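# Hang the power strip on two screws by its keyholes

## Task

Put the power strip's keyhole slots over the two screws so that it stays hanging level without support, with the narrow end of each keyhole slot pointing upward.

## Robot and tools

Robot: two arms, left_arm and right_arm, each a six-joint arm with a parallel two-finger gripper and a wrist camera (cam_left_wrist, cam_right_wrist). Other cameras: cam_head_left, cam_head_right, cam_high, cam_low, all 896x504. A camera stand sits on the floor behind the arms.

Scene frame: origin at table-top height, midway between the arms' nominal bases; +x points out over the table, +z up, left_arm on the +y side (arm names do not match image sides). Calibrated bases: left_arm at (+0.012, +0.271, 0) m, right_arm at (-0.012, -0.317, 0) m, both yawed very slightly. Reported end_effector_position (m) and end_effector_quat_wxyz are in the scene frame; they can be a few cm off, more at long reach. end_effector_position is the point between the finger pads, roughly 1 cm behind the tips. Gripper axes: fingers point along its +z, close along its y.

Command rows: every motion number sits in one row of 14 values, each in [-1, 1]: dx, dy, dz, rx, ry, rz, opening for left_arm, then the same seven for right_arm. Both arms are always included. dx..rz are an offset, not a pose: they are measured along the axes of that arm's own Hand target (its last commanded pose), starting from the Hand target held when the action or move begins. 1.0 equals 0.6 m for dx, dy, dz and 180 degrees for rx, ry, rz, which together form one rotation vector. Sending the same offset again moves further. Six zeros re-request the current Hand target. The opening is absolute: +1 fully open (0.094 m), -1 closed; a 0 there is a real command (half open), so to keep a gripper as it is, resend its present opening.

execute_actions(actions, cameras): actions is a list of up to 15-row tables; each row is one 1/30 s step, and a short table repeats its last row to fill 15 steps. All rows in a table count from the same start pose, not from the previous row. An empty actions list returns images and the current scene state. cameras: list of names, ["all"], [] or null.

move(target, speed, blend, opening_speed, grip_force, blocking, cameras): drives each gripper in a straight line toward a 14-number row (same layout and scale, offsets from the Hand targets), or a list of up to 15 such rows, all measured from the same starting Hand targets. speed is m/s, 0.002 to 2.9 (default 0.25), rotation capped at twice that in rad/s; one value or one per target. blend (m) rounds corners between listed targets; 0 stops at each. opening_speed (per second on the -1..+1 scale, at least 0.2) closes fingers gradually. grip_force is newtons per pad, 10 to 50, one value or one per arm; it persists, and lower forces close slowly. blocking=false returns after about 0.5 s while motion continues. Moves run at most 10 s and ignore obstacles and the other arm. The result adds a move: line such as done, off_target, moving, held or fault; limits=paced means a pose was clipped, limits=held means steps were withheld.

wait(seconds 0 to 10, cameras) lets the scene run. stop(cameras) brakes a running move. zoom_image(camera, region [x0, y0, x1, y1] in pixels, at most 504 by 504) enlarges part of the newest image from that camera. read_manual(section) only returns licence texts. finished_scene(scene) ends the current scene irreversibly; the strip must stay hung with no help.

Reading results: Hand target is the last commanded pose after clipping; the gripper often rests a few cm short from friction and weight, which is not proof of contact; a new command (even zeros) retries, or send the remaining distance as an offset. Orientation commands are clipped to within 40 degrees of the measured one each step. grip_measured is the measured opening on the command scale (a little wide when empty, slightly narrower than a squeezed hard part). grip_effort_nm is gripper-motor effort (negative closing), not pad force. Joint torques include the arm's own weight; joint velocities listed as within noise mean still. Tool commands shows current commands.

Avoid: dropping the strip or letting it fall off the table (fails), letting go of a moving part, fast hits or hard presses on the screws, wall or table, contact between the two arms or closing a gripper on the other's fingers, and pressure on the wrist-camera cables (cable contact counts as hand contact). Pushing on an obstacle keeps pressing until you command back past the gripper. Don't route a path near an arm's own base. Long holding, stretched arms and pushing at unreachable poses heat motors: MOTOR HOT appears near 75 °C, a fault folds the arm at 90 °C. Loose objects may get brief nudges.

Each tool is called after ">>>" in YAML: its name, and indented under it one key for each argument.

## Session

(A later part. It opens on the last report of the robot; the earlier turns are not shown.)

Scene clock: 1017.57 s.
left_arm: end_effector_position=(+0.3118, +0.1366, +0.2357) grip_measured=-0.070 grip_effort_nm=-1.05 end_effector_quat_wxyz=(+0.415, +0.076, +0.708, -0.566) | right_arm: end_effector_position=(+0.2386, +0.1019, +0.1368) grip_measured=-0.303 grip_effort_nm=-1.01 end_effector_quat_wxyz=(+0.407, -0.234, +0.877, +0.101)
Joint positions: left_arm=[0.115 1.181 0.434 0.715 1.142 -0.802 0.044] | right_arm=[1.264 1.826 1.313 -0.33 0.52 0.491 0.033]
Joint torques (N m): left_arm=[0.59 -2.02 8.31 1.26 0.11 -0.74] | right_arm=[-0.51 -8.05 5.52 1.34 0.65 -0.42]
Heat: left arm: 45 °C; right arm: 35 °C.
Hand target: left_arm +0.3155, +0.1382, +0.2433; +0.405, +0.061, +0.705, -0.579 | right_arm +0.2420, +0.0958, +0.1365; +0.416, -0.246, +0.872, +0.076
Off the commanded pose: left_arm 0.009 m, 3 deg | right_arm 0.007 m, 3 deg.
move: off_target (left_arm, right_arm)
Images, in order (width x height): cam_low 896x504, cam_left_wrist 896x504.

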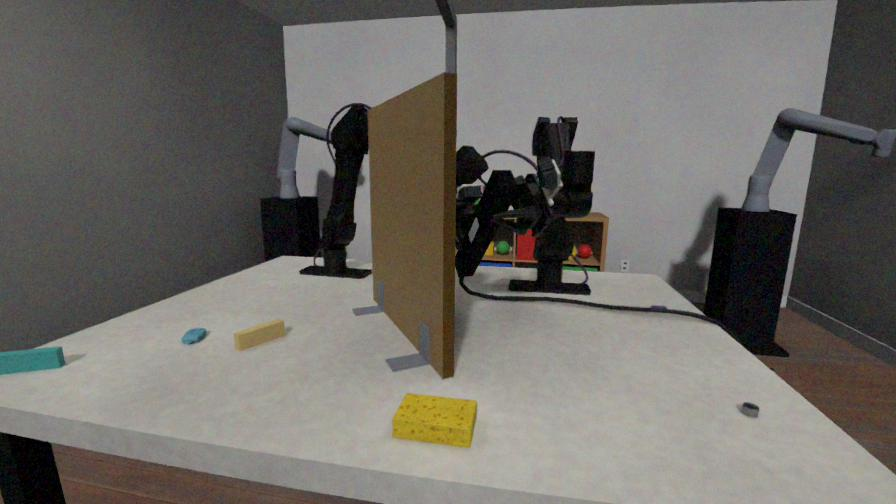

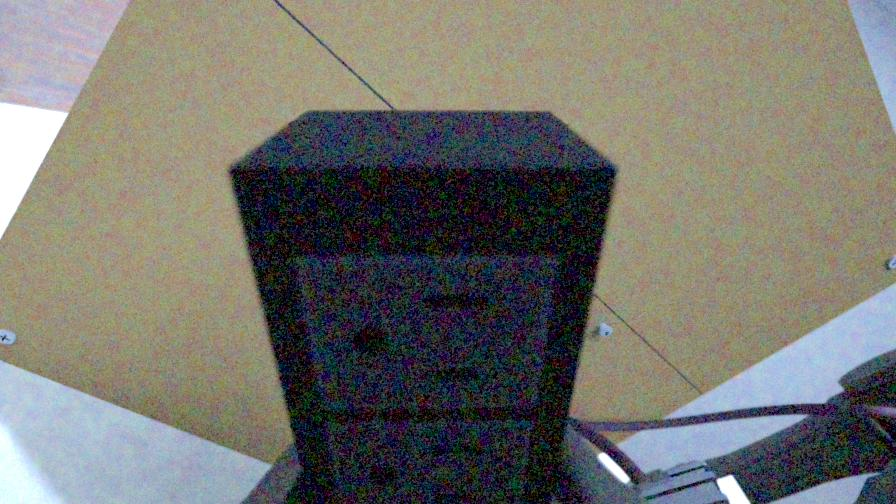

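>>> move:
  target:
    - [0.0084,0.0638,0,0,0,-0.0833,-0.1,0,0,0,0,0,0,-0.5]
    - [0.033,0.1233,0,0,0,-0.1667,-0.1,0,0,0,0,0,0,-0.5]
  speed: 0.06
  blend: 0.01
  cameras: ["cam_left_wrist","cam_low","cam_head_left"]

Scene clock: 1027.67 s.
left_arm: end_effector_position=(+0.3432, +0.1507, +0.1766) grip_measured=-0.071 grip_effort_nm=-1.05 end_effector_quat_wxyz=(+0.262, -0.095, +0.704, -0.654) | right_arm: end_effector_position=(+0.2407, +0.1004, +0.1372) grip_measured=-0.303 grip_effort_nm=-1.01 end_effector_quat_wxyz=(+0.410, -0.232, +0.877, +0.098)
Joint positions: left_arm=[0.163 1.589 0.414 1.152 1.2 -1.302 0.044] | right_arm=[1.261 1.826 1.313 -0.33 0.526 0.489 0.033]
Joint torques (N m): left_arm=[0.58 -3.67 4.29 1.3 0.08 -0.86] | right_arm=[-0.23 -8.21 5.38 1.37 0.58 -0.38]
Heat: left arm: 45 °C; right arm: 35 °C.
Hand target: left_arm +0.3435, +0.1544, +0.1739; +0.242, -0.123, +0.696, -0.665 | right_arm +0.2420, +0.0958, +0.1365; +0.416, -0.246, +0.872, +0.076
Off the commanded pose: left_arm 0.005 m, 4 deg | right_arm 0.005 m, 3 deg.
move: off_target (left_arm, right_arm)
Images, in order (width x height): cam_head_left 896x504, cam_low 896x504, cam_left_wrist 896x504.

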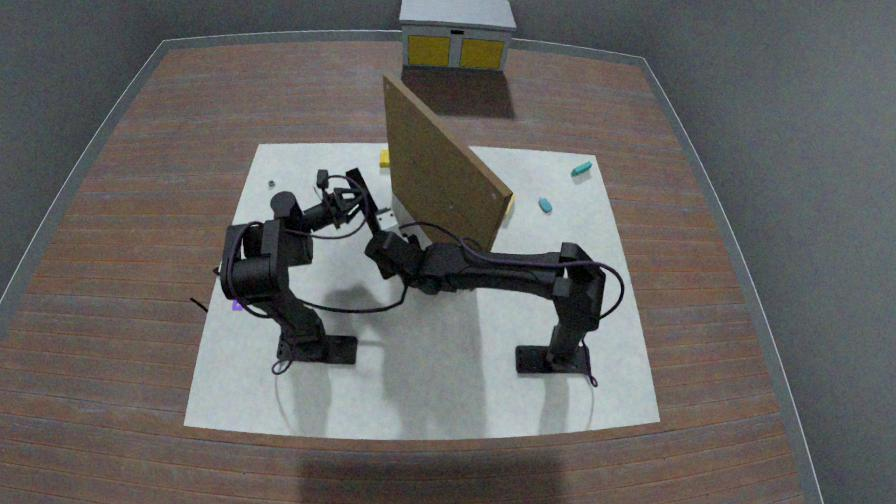

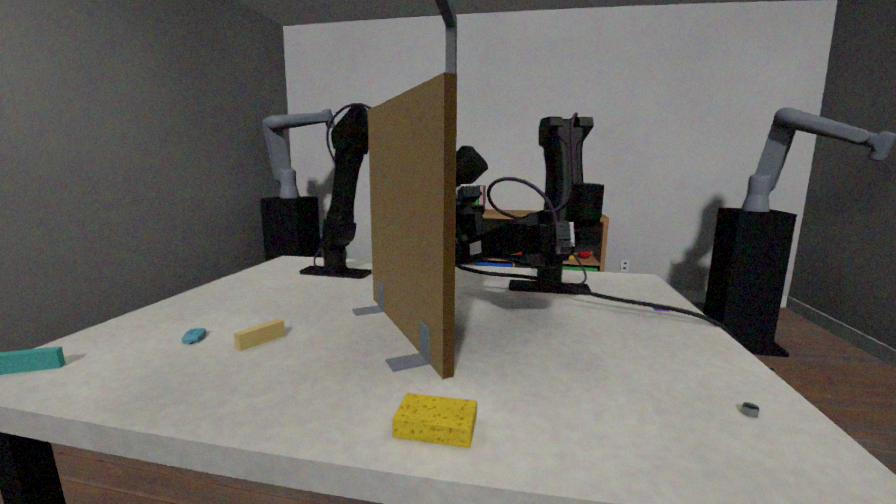

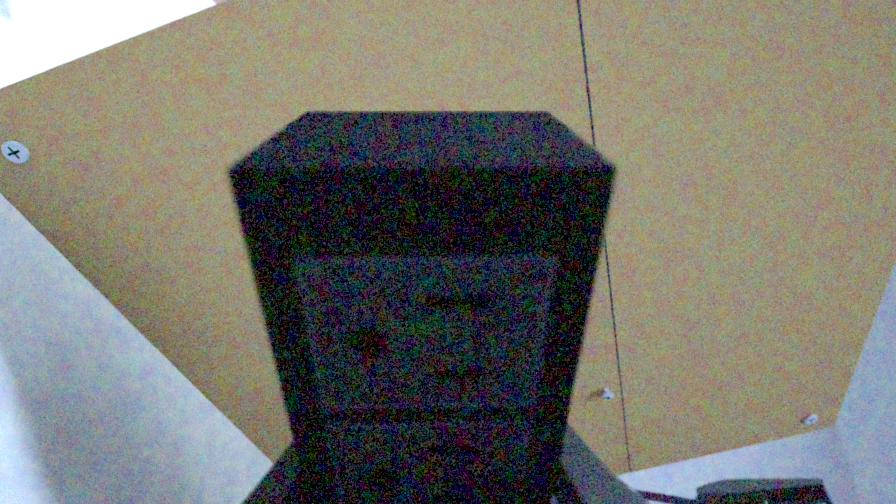

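>>> move:
  target: [0,0,0,0,0,0,0.2,0,0,0,0,0,0,-0.5]
  speed: 0.05
  opening_speed: 0.4
  cameras: ["cam_left_wrist"]

Scene clock: 1037.07 s.
left_arm: end_effector_position=(+0.3438, +0.1507, +0.1739) grip_measured=+0.198 grip_effort_nm=0.06 end_effector_quat_wxyz=(+0.232, -0.127, +0.699, -0.664) | right_arm: end_effector_position=(+0.2369, +0.1027, +0.1351) grip_measured=-0.303 grip_effort_nm=-1.01 end_effector_quat_wxyz=(+0.408, -0.237, +0.876, +0.098)
Joint positions: left_arm=[0.163 1.601 0.414 1.158 1.2 -1.388 0.056] | right_arm=[1.27 1.83 1.313 -0.33 0.527 0.489 0.033]
Joint torques (N m): left_arm=[0.57 -3.79 3.96 1.6 0.08 -0.05] | right_arm=[-0.08 -8.57 5.6 1.3 0.54 -0.37]
Heat: left arm: 44 °C; right arm: 34 °C.
Hand target: left_arm +0.3435, +0.1544, +0.1739; +0.241, -0.124, +0.696, -0.665 | right_arm +0.2420, +0.0958, +0.1365; +0.416, -0.246, +0.872, +0.076
Off the commanded pose: left_arm 0.004 m, 1 deg | right_arm 0.009 m, 3 deg.
move: off_target (right_arm)
Images, in order (width x height): cam_left_wrist 896x504.

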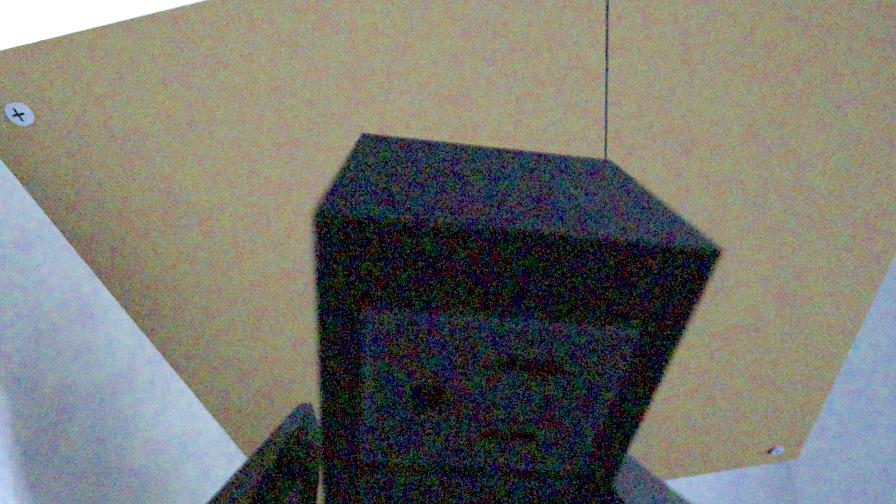

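>>> move:
  target: [0,-0.007,0,0,0,0.035,0.4,0,0,0,0,0,0,-0.5]
  speed: 0.05
  opening_speed: 0.4
  cameras: ["cam_left_wrist"]

Scene clock: 1044.93 s.
left_arm: end_effector_position=(+0.3438, +0.1507, +0.1739) grip_measured=+0.399 grip_effort_nm=0.06 end_effector_quat_wxyz=(+0.260, -0.097, +0.704, -0.654) | right_arm: end_effector_position=(+0.2369, +0.1027, +0.1351) grip_measured=-0.303 grip_effort_nm=-1.01 end_effector_quat_wxyz=(+0.408, -0.237, +0.876, +0.098)
Joint positions: left_arm=[0.163 1.601 0.414 1.158 1.2 -1.302 0.066] | right_arm=[1.27 1.83 1.313 -0.33 0.527 0.489 0.033]
Joint torques (N m): left_arm=[0.53 -5.19 4.08 1.42 0.04 0.2] | right_arm=[-0.24 -8.4 5.49 1.36 0.59 -0.38]
Heat: left arm: 44 °C; right arm: 34 °C.
Hand target: left_arm +0.3428, +0.1541, +0.1780; +0.278, -0.085, +0.702, -0.650 | right_arm +0.2420, +0.0958, +0.1365; +0.416, -0.246, +0.872, +0.076
Off the commanded pose: left_arm 0.005 m, 2 deg | right_arm 0.009 m, 3 deg.
move: off_target (right_arm)
Images, in order (width x height): cam_left_wrist 896x504.

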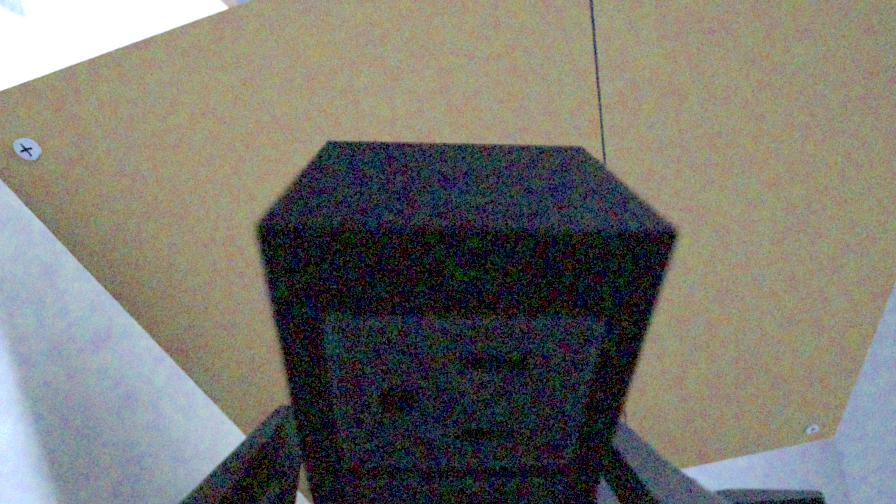

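>>> move:
  target:
    - [0,-0.003,-0.013,0,0,0,0.4,0,0,0,0,0,0,-0.5]
    - [0.055,-0.003,-0.013,0,0,0,0.4,0,0,0,0,0,0,-0.5]
  speed: 0.05
  cameras: ["cam_left_wrist"]

Scene clock: 1059.93 s.
left_arm: end_effector_position=(+0.3123, +0.1450, +0.1581) grip_measured=+0.399 grip_effort_nm=0.05 end_effector_quat_wxyz=(+0.245, -0.113, +0.708, -0.652) | right_arm: end_effector_position=(+0.2369, +0.1027, +0.1351) grip_measured=-0.303 grip_effort_nm=-1.01 end_effector_quat_wxyz=(+0.408, -0.237, +0.876, +0.098)
Joint positions: left_arm=[0.157 1.53 0.279 1.174 1.192 -1.297 0.066] | right_arm=[1.27 1.83 1.313 -0.33 0.527 0.489 0.033]
Joint torques (N m): left_arm=[-0.61 -5.76 3.9 1.62 0.01 0.18] | right_arm=[-0.25 -8.47 5.48 1.34 0.56 -0.38]
Heat: left arm: 43 °C; right arm: 34 °C.
Hand target: left_arm +0.3110, +0.1447, +0.1705; +0.278, -0.085, +0.702, -0.650 | right_arm +0.2420, +0.0958, +0.1365; +0.416, -0.246, +0.872, +0.076
Off the commanded pose: left_arm 0.013 m, 5 deg | right_arm 0.009 m, 3 deg.
move: off_target (left_arm, right_arm)
Images, in order (width x height): cam_left_wrist 896x504.

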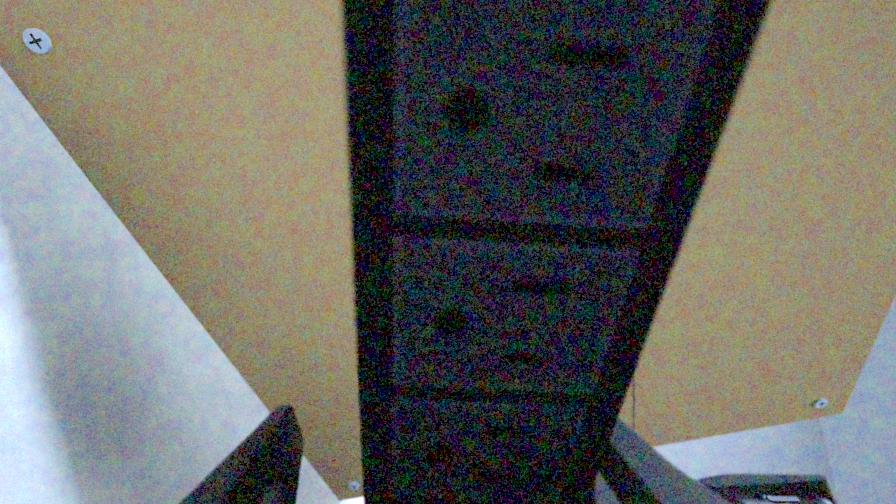

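>>> move:
  target:
    - [0,-0.014,0,0,0,0.02,0.4,0,0,0,0,0,0,-0.5]
    - [0.057,-0.014,0,0,0,0.02,0.4,0,0,0,0,0,0,-0.5]
  speed: 0.05
  cameras: ["cam_left_wrist"]

Scene clock: 1071.03 s.
left_arm: end_effector_position=(+0.2821, +0.1273, +0.1604) grip_measured=+0.399 grip_effort_nm=0.05 end_effector_quat_wxyz=(+0.274, -0.083, +0.710, -0.643) | right_arm: end_effector_position=(+0.2369, +0.1027, +0.1351) grip_measured=-0.303 grip_effort_nm=-1.01 end_effector_quat_wxyz=(+0.408, -0.237, +0.876, +0.098)
Joint positions: left_arm=[0.083 1.386 0.161 1.175 1.117 -1.239 0.066] | right_arm=[1.27 1.83 1.313 -0.33 0.527 0.489 0.033]
Joint torques (N m): left_arm=[-0.61 -4.66 4.08 1.55 -0.09 0.18] | right_arm=[-0.24 -8.65 5.56 1.36 0.57 -0.37]
Heat: left arm: 43 °C; right arm: 34 °C.
Hand target: left_arm +0.2806, +0.1271, +0.1691; +0.298, -0.063, +0.704, -0.641 | right_arm +0.2420, +0.0958, +0.1365; +0.416, -0.246, +0.872, +0.076
Off the commanded pose: left_arm 0.009 m, 4 deg | right_arm 0.009 m, 3 deg.
move: off_target (left_arm, right_arm)
Images, in order (width x height): cam_left_wrist 896x504.

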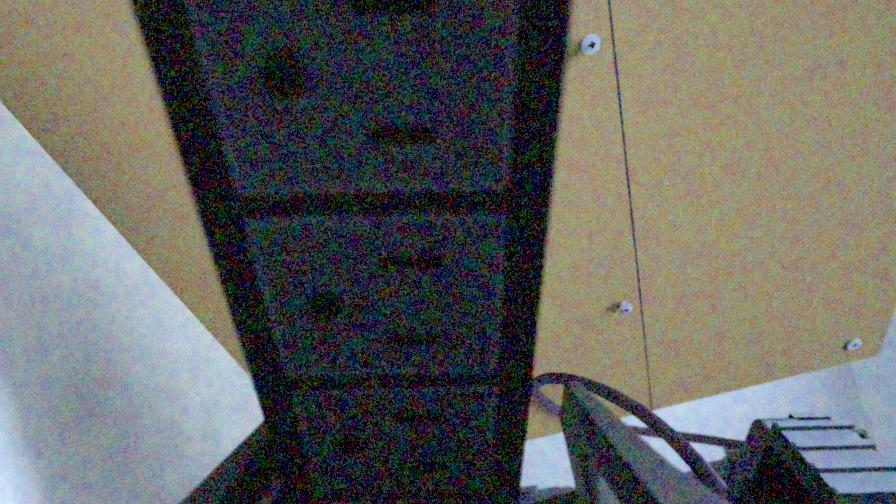

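>>> move:
  target: [0,0.005,0,0,0,0,0.3,0,0,0,0,0,0,-0.5]
  speed: 0.05
  cameras: ["cam_left_wrist"]

>>> move:
  target: [0,0,0,0,0,0,-0.1,0,0,0,0,0,0,-0.5]
  speed: 0.05
  opening_speed: 0.25
  cameras: ["cam_left_wrist"]

Scene clock: 1080.37 s.
left_arm: end_effector_position=(+0.2821, +0.1273, +0.1604) grip_measured=+0.302 grip_effort_nm=-0.10 end_effector_quat_wxyz=(+0.275, -0.081, +0.710, -0.643) | right_arm: end_effector_position=(+0.2369, +0.1027, +0.1351) grip_measured=-0.303 grip_effort_nm=-1.01 end_effector_quat_wxyz=(+0.408, -0.237, +0.876, +0.098)
Joint positions: left_arm=[0.083 1.386 0.161 1.175 1.117 -1.234 0.061] | right_arm=[1.27 1.83 1.313 -0.33 0.527 0.489 0.033]
Joint torques (N m): left_arm=[-0.47 -3.08 4.08 1.72 -0.01 0.18] | right_arm=[-0.16 -8.59 5.35 1.37 0.55 -0.38]
Heat: left arm: 43 °C; right arm: 34 °C.
Hand target: left_arm +0.2814, +0.1276, +0.1663; +0.298, -0.063, +0.704, -0.641 | right_arm +0.2420, +0.0958, +0.1365; +0.416, -0.246, +0.872, +0.076
Off the commanded pose: left_arm 0.006 m, 3 deg | right_arm 0.009 m, 3 deg.
move: off_target (left_arm, right_arm)
Images, in order (width x height): cam_left_wrist 896x504.

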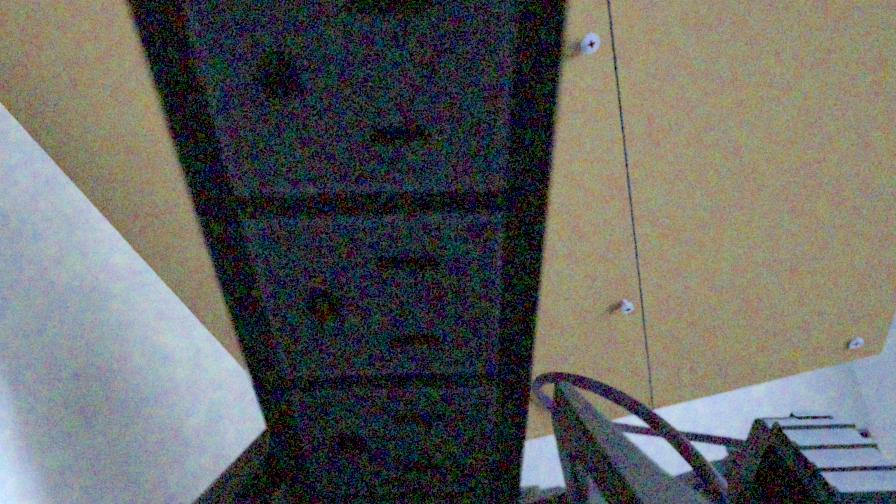

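Scene clock: 1082.50 s.
left_arm: end_effector_position=(+0.2842, +0.1303, +0.1603) grip_measured=-0.079 grip_effort_nm=-1.05 end_effector_quat_wxyz=(+0.283, -0.083, +0.710, -0.640) | right_arm: end_effector_position=(+0.2378, +0.1051, +0.1374) grip_measured=-0.303 grip_effort_nm=-1.01 end_effector_quat_wxyz=(+0.412, -0.234, +0.874, +0.104)
Joint positions: left_arm=[0.092 1.386 0.161 1.175 1.112 -1.227 0.043] | right_arm=[1.27 1.83 1.313 -0.315 0.527 0.489 0.033]
Joint torques (N m): left_arm=[-0.42 -2.99 3.99 1.74 0.02 0.08] | right_arm=[-0.25 -8.54 5.5 1.25 0.55 -0.37]
Heat: left arm: 43 °C; right arm: 34 °C.
Hand target: left_arm +0.2814, +0.1276, +0.1663; +0.298, -0.063, +0.704, -0.641 | right_arm +0.2420, +0.0958, +0.1365; +0.416, -0.246, +0.872, +0.076
Off the commanded pose: left_arm 0.007 m, 3 deg | right_arm 0.010 m, 3 deg.
move: off_target (left_arm, right_arm)
Images, in order (width x height): cam_left_wrist 896x504.

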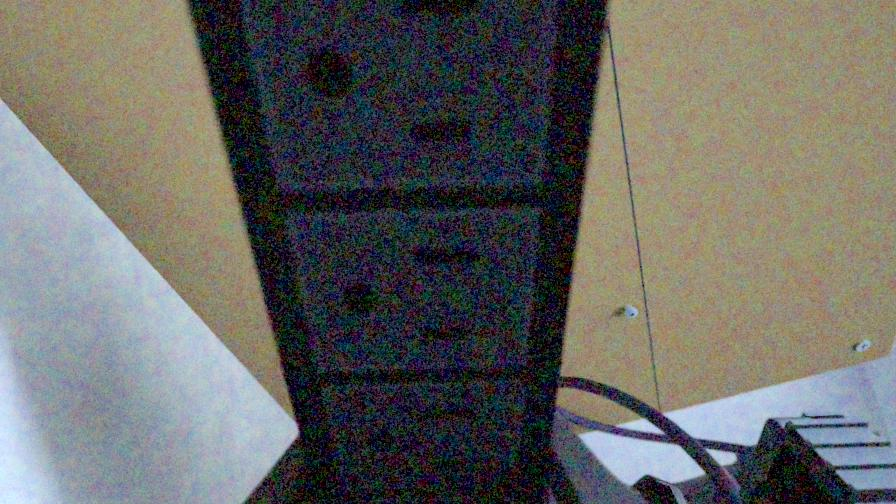

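>>> move:
  target: [0,0,0,0,0,0,-0.1,0,0,0,0,0,0,0.2]
  speed: 0.05
  opening_speed: 0.4
  cameras: ["cam_left_wrist","cam_right_wrist"]

Scene clock: 1090.30 s.
left_arm: end_effector_position=(+0.2833, +0.1303, +0.1590) grip_measured=-0.087 grip_effort_nm=-1.05 end_effector_quat_wxyz=(+0.287, -0.079, +0.711, -0.637) | right_arm: end_effector_position=(+0.2358, +0.1063, +0.1374) grip_measured=+0.198 grip_effort_nm=0.13 end_effector_quat_wxyz=(+0.413, -0.247, +0.871, +0.100)
Joint positions: left_arm=[0.092 1.386 0.156 1.175 1.111 -1.209 0.043] | right_arm=[1.275 1.83 1.313 -0.315 0.526 0.465 0.056]
Joint torques (N m): left_arm=[-0.31 -2.86 4.19 1.81 0.03 -0.14] | right_arm=[-0.43 -8.53 5.57 1.22 0.53 -0.14]
Heat: left arm: 43 °C; right arm: 34 °C.
Hand target: left_arm +0.2814, +0.1276, +0.1663; +0.298, -0.063, +0.704, -0.641 | right_arm +0.2420, +0.0958, +0.1365; +0.416, -0.246, +0.872, +0.076
Off the commanded pose: left_arm 0.008 m, 2 deg | right_arm 0.012 m, 3 deg.
move: off_target (right_arm)
Images, in order (width x height): cam_left_wrist 896x504, cam_right_wrist 896x504.

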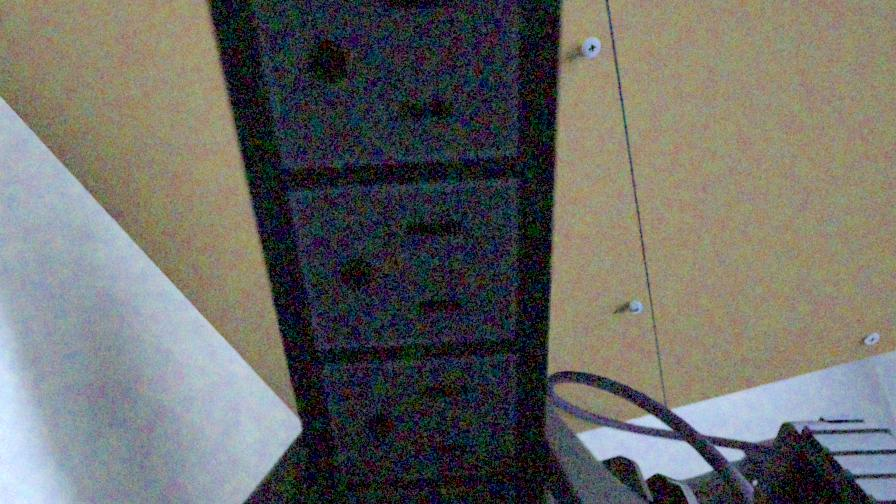

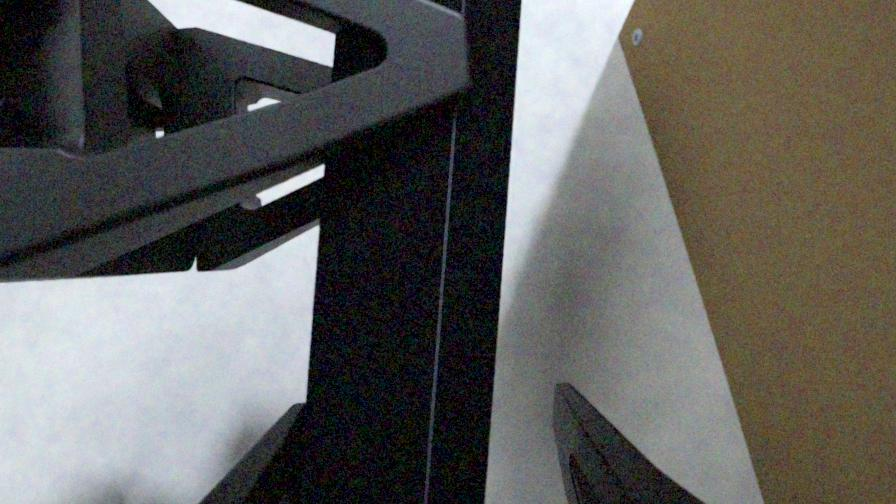

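>>> move:
  target:
    - [0,0,0,0,0,0,-0.1,0,0.008,0,0,0,0,0.3]
    - [0,0,0,0,0,0,-0.1,0,0.008,-0.18,0,0,0,0.3]
  speed: 0.06
  cameras: ["cam_left_wrist","cam_right_wrist","cam_head_left"]

Scene clock: 1099.80 s.
left_arm: end_effector_position=(+0.2833, +0.1303, +0.1590) grip_measured=-0.087 grip_effort_nm=-1.05 end_effector_quat_wxyz=(+0.287, -0.079, +0.711, -0.637) | right_arm: end_effector_position=(+0.1598, +0.0691, +0.1758) grip_measured=+0.298 grip_effort_nm=0.13 end_effector_quat_wxyz=(+0.393, -0.269, +0.877, +0.069)
Joint positions: left_arm=[0.092 1.386 0.156 1.175 1.111 -1.209 0.043] | right_arm=[1.453 1.656 1.322 -0.669 0.627 0.62 0.061]
Joint torques (N m): left_arm=[-0.4 -2.73 4.36 1.8 0.06 -0.16] | right_arm=[0.51 -9.88 8.65 0.92 0.82 0.18]
Heat: left arm: 43 °C; right arm: 33 °C.
Hand target: left_arm +0.2814, +0.1276, +0.1663; +0.298, -0.063, +0.704, -0.641 | right_arm +0.1652, +0.0635, +0.2055; +0.416, -0.246, +0.872, +0.076
Off the commanded pose: left_arm 0.008 m, 2 deg | right_arm 0.031 m, 4 deg.
move: off_target (right_arm)
Images, in order (width x height): cam_head_left 896x504, cam_left_wrist 896x504, cam_right_wrist 896x504.

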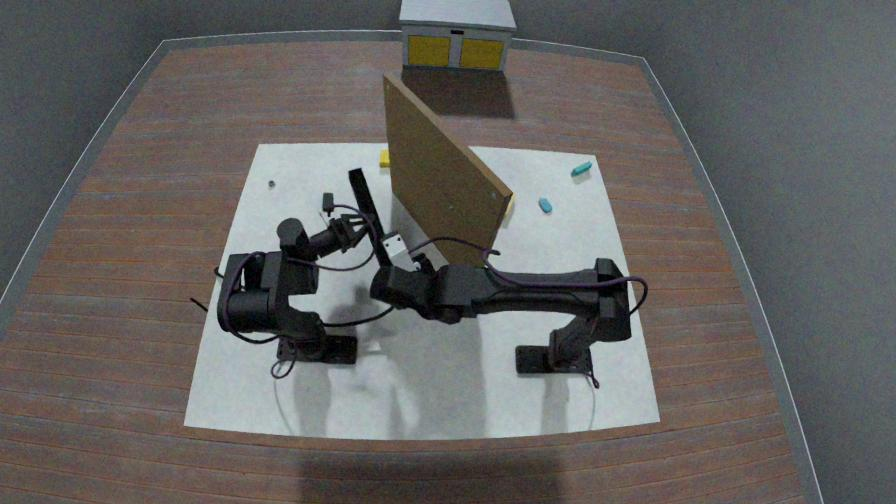

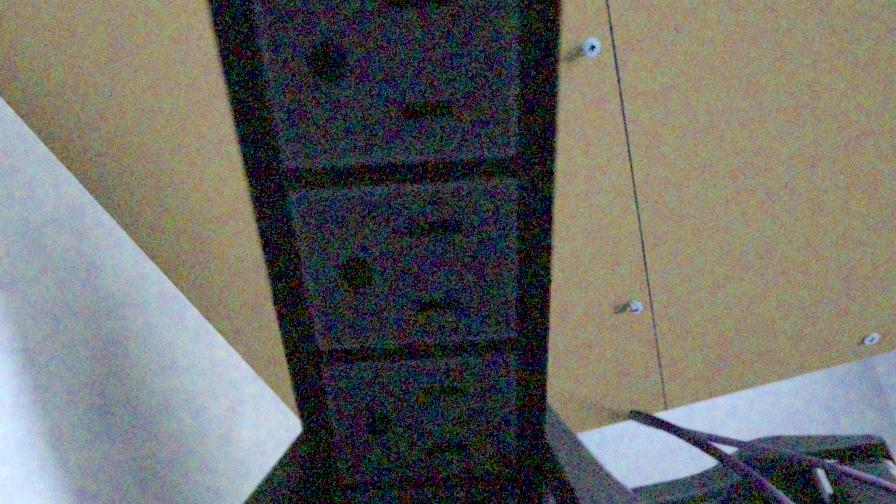

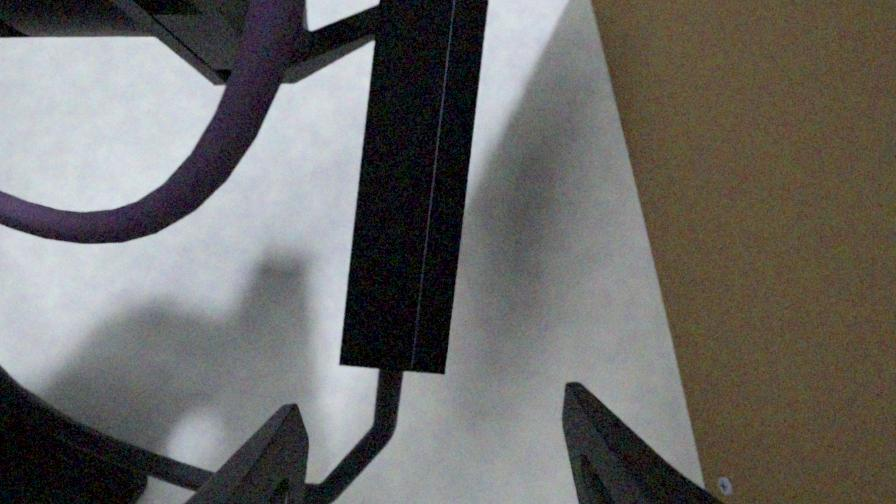

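>>> move:
  target:
    - [0,0,0,0,0,0,-0.1,-0.36,-0.069,-0.328,0,0,0,0.3]
    - [0,0,0,0,0,0,-0.1,-0.245,-0.284,-0.441,-0.0255,-0.0922,0.0101,0.3]
  speed: 0.12
  blend: 0.04
  cameras: ["cam_left_wrist","cam_right_wrist","cam_head_left"]

Scene clock: 1119.97 s.
left_arm: end_effector_position=(+0.2833, +0.1303, +0.1590) grip_measured=-0.087 grip_effort_nm=-1.05 end_effector_quat_wxyz=(+0.287, -0.079, +0.711, -0.637) | right_arm: end_effector_position=(+0.1434, -0.1153, +0.4988) grip_measured=+0.298 grip_effort_nm=0.13 end_effector_quat_wxyz=(+0.520, -0.240, +0.804, +0.161)
Joint positions: left_arm=[0.092 1.386 0.156 1.175 1.111 -1.209 0.043] | right_arm=[1.445 1.341 2.295 -1.524 0.719 0.41 0.061]
Joint torques (N m): left_arm=[-0.35 -2.77 4.27 1.8 0.05 -0.16] | right_arm=[0.32 -0.75 2.19 1.62 0.57 0.04]
Heat: left arm: 43 °C; right arm: 33 °C.
Hand target: left_arm +0.2814, +0.1276, +0.1663; +0.298, -0.063, +0.704, -0.641 | right_arm +0.1450, -0.1200, +0.4997; +0.526, -0.235, +0.803, +0.152
Off the commanded pose: left_arm 0.008 m, 2 deg | right_arm 0.005 m, 1 deg.
elbow stopped short (right arm): the move would have taken joint 3 (elbow) straighter than the controller allows.
move: done
Images, in order (width x height): cam_head_left 896x504, cam_left_wrist 896x504, cam_right_wrist 896x504.

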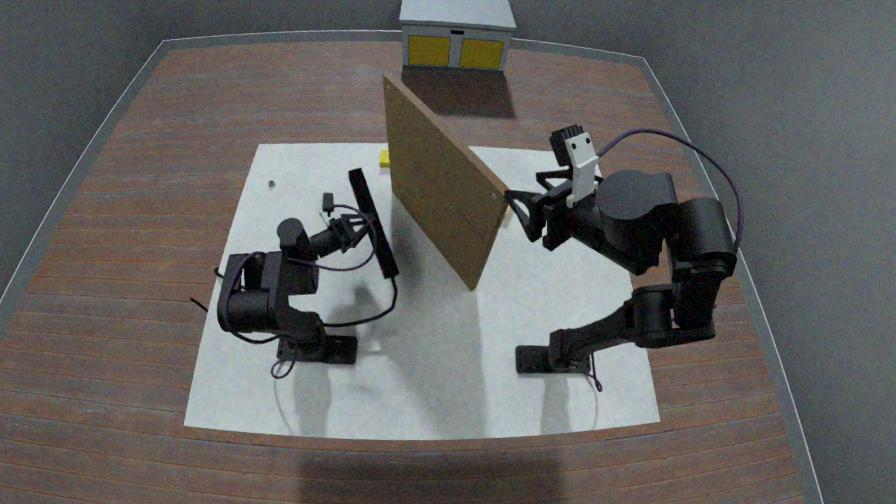

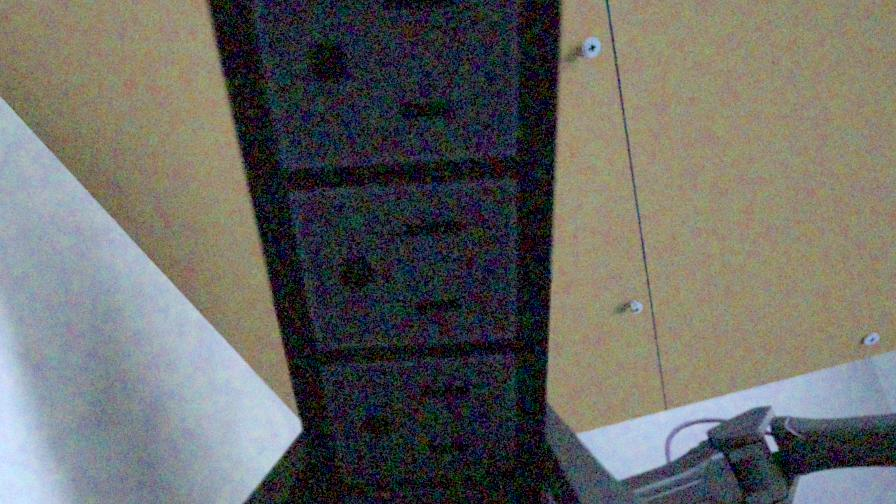

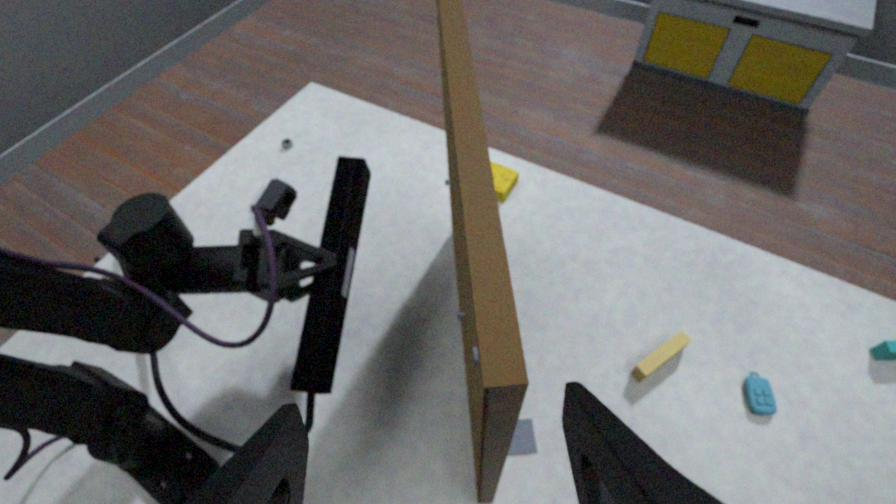

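>>> zoom_image:
  camera: "cam_right_wrist"
  region: [280, 140, 520, 400]

Scaled by 1.938.

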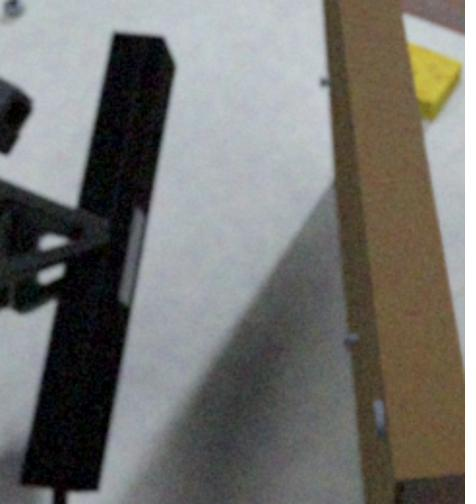

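>>> move:
  target:
    - [-0.0257,-0.1745,0,-0.0013,-0.0077,-0.11,-0.1,0,0,0,0,0,0,-1]
    - [-0.0257,-0.1745,0.09,-0.0013,-0.0077,-0.11,-0.1,0,0,0,0,0,0,-1]
  speed: 0.06
  blend: 0.02
  cameras: ["cam_left_wrist","cam_right_wrist","cam_low"]

Scene clock: 1153.73 s.
left_arm: end_effector_position=(+0.2833, +0.0790, +0.2308) grip_measured=-0.088 grip_effort_nm=-1.05 end_effector_quat_wxyz=(+0.160, -0.229, +0.701, -0.656) | right_arm: end_effector_position=(+0.1434, -0.1153, +0.4988) grip_measured=-0.991 grip_effort_nm=-0.47 end_effector_quat_wxyz=(+0.520, -0.240, +0.804, +0.161)
Joint positions: left_arm=[-0.207 0.98 0.408 0.445 0.788 -1.558 0.043] | right_arm=[1.445 1.341 2.295 -1.524 0.719 0.41 0]
Joint torques (N m): left_arm=[-1.37 -1.48 11.82 2.2 -0.09 -0.19] | right_arm=[0.49 -0.76 2.22 1.6 0.58 0.08]
Heat: left arm: 43 °C; right arm: 35 °C.
Hand target: left_arm +0.2904, +0.0704, +0.2700; +0.192, -0.191, +0.681, -0.681 | right_arm +0.1450, -0.1200, +0.4997; +0.526, -0.235, +0.803, +0.152
Off the commanded pose: left_arm 0.041 m, 7 deg | right_arm 0.005 m, 1 deg.
move: off_target (left_arm); blend cut to 0 m at target 1
Images, in order (width x height): cam_low 896x504, cam_left_wrist 896x504, cam_right_wrist 896x504.

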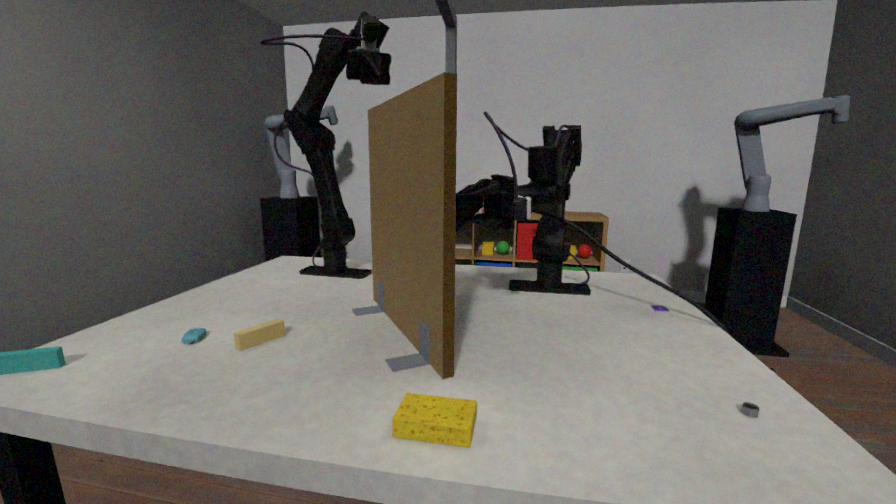

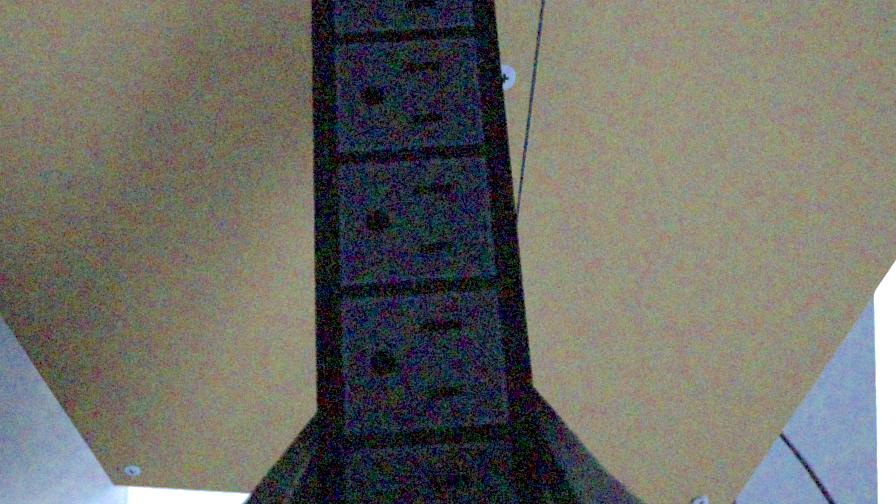

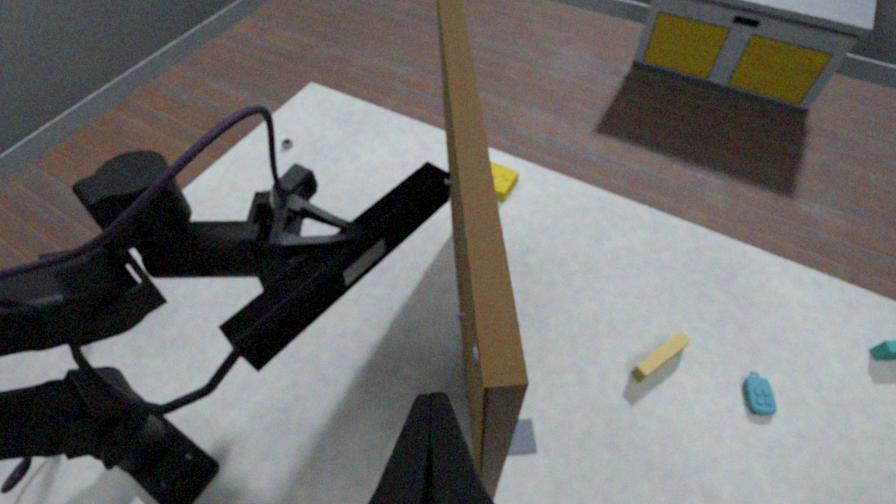

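>>> move:
  target: [0,0,-0.06,0,0,0,-0.4,0,0,0,0,0,0,-1]
  speed: 0.06
  cameras: ["cam_left_wrist","cam_right_wrist","cam_high"]

Scene clock: 1169.97 s.
left_arm: end_effector_position=(+0.2752, +0.1007, +0.2561) grip_measured=-0.088 grip_effort_nm=-1.05 end_effector_quat_wxyz=(+0.185, -0.202, +0.687, -0.674) | right_arm: end_effector_position=(+0.1434, -0.1153, +0.4988) grip_measured=-0.991 grip_effort_nm=-0.48 end_effector_quat_wxyz=(+0.520, -0.240, +0.804, +0.161)
Joint positions: left_arm=[-0.089 0.892 0.408 0.445 0.91 -1.558 0.043] | right_arm=[1.445 1.341 2.295 -1.524 0.719 0.41 0]
Joint torques (N m): left_arm=[0.53 -3.23 8.35 1.3 0.13 -0.15] | right_arm=[0.39 -0.81 2.18 1.61 0.57 0.06]
Heat: left arm: 46 °C; right arm: 35 °C.
Hand target: left_arm +0.2716, +0.1011, +0.2700; +0.192, -0.191, +0.681, -0.681 | right_arm +0.1450, -0.1200, +0.4997; +0.526, -0.235, +0.803, +0.152
Off the commanded pose: left_arm 0.014 m, 2 deg | right_arm 0.005 m, 1 deg.
move: off_target (left_arm)
Images, in order (width x height): cam_high 896x504, cam_left_wrist 896x504, cam_right_wrist 896x504.

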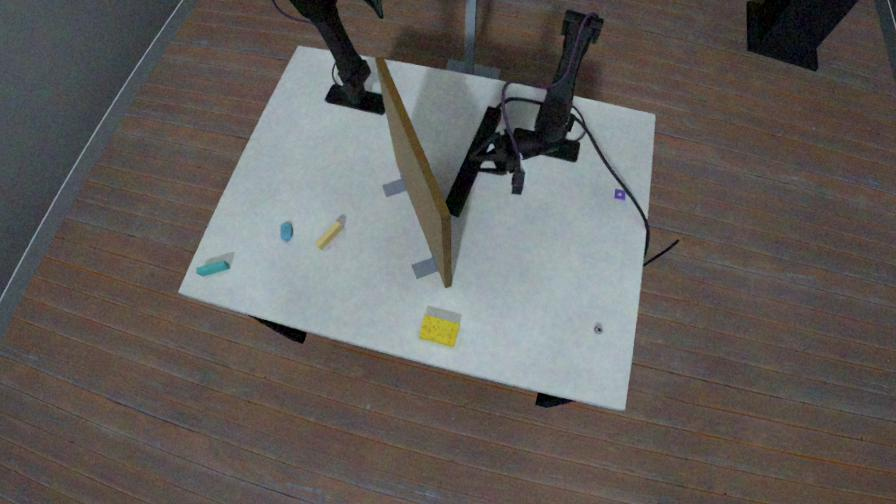

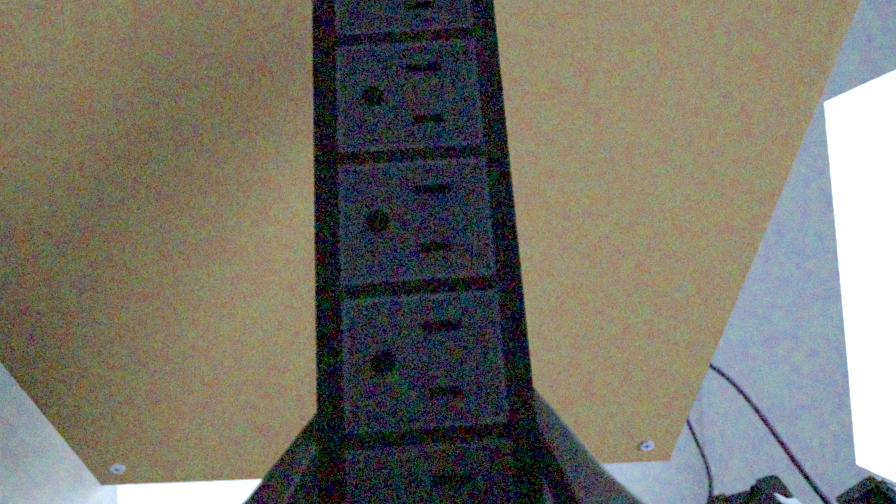

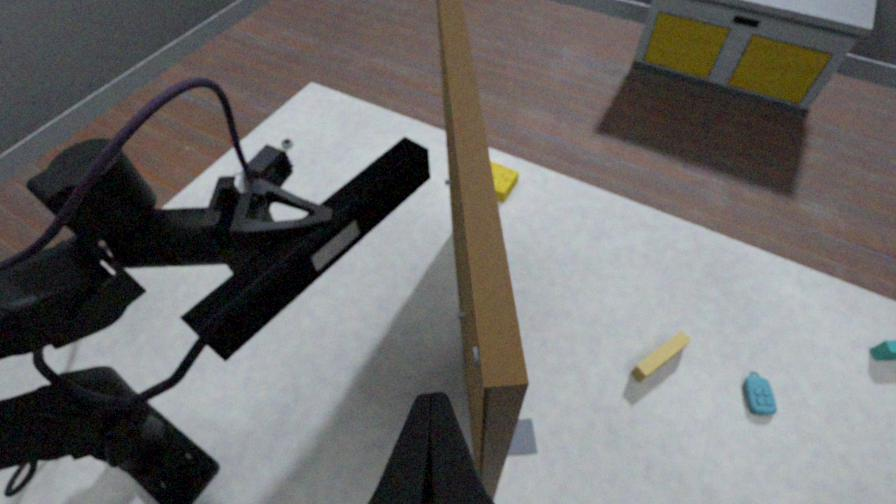

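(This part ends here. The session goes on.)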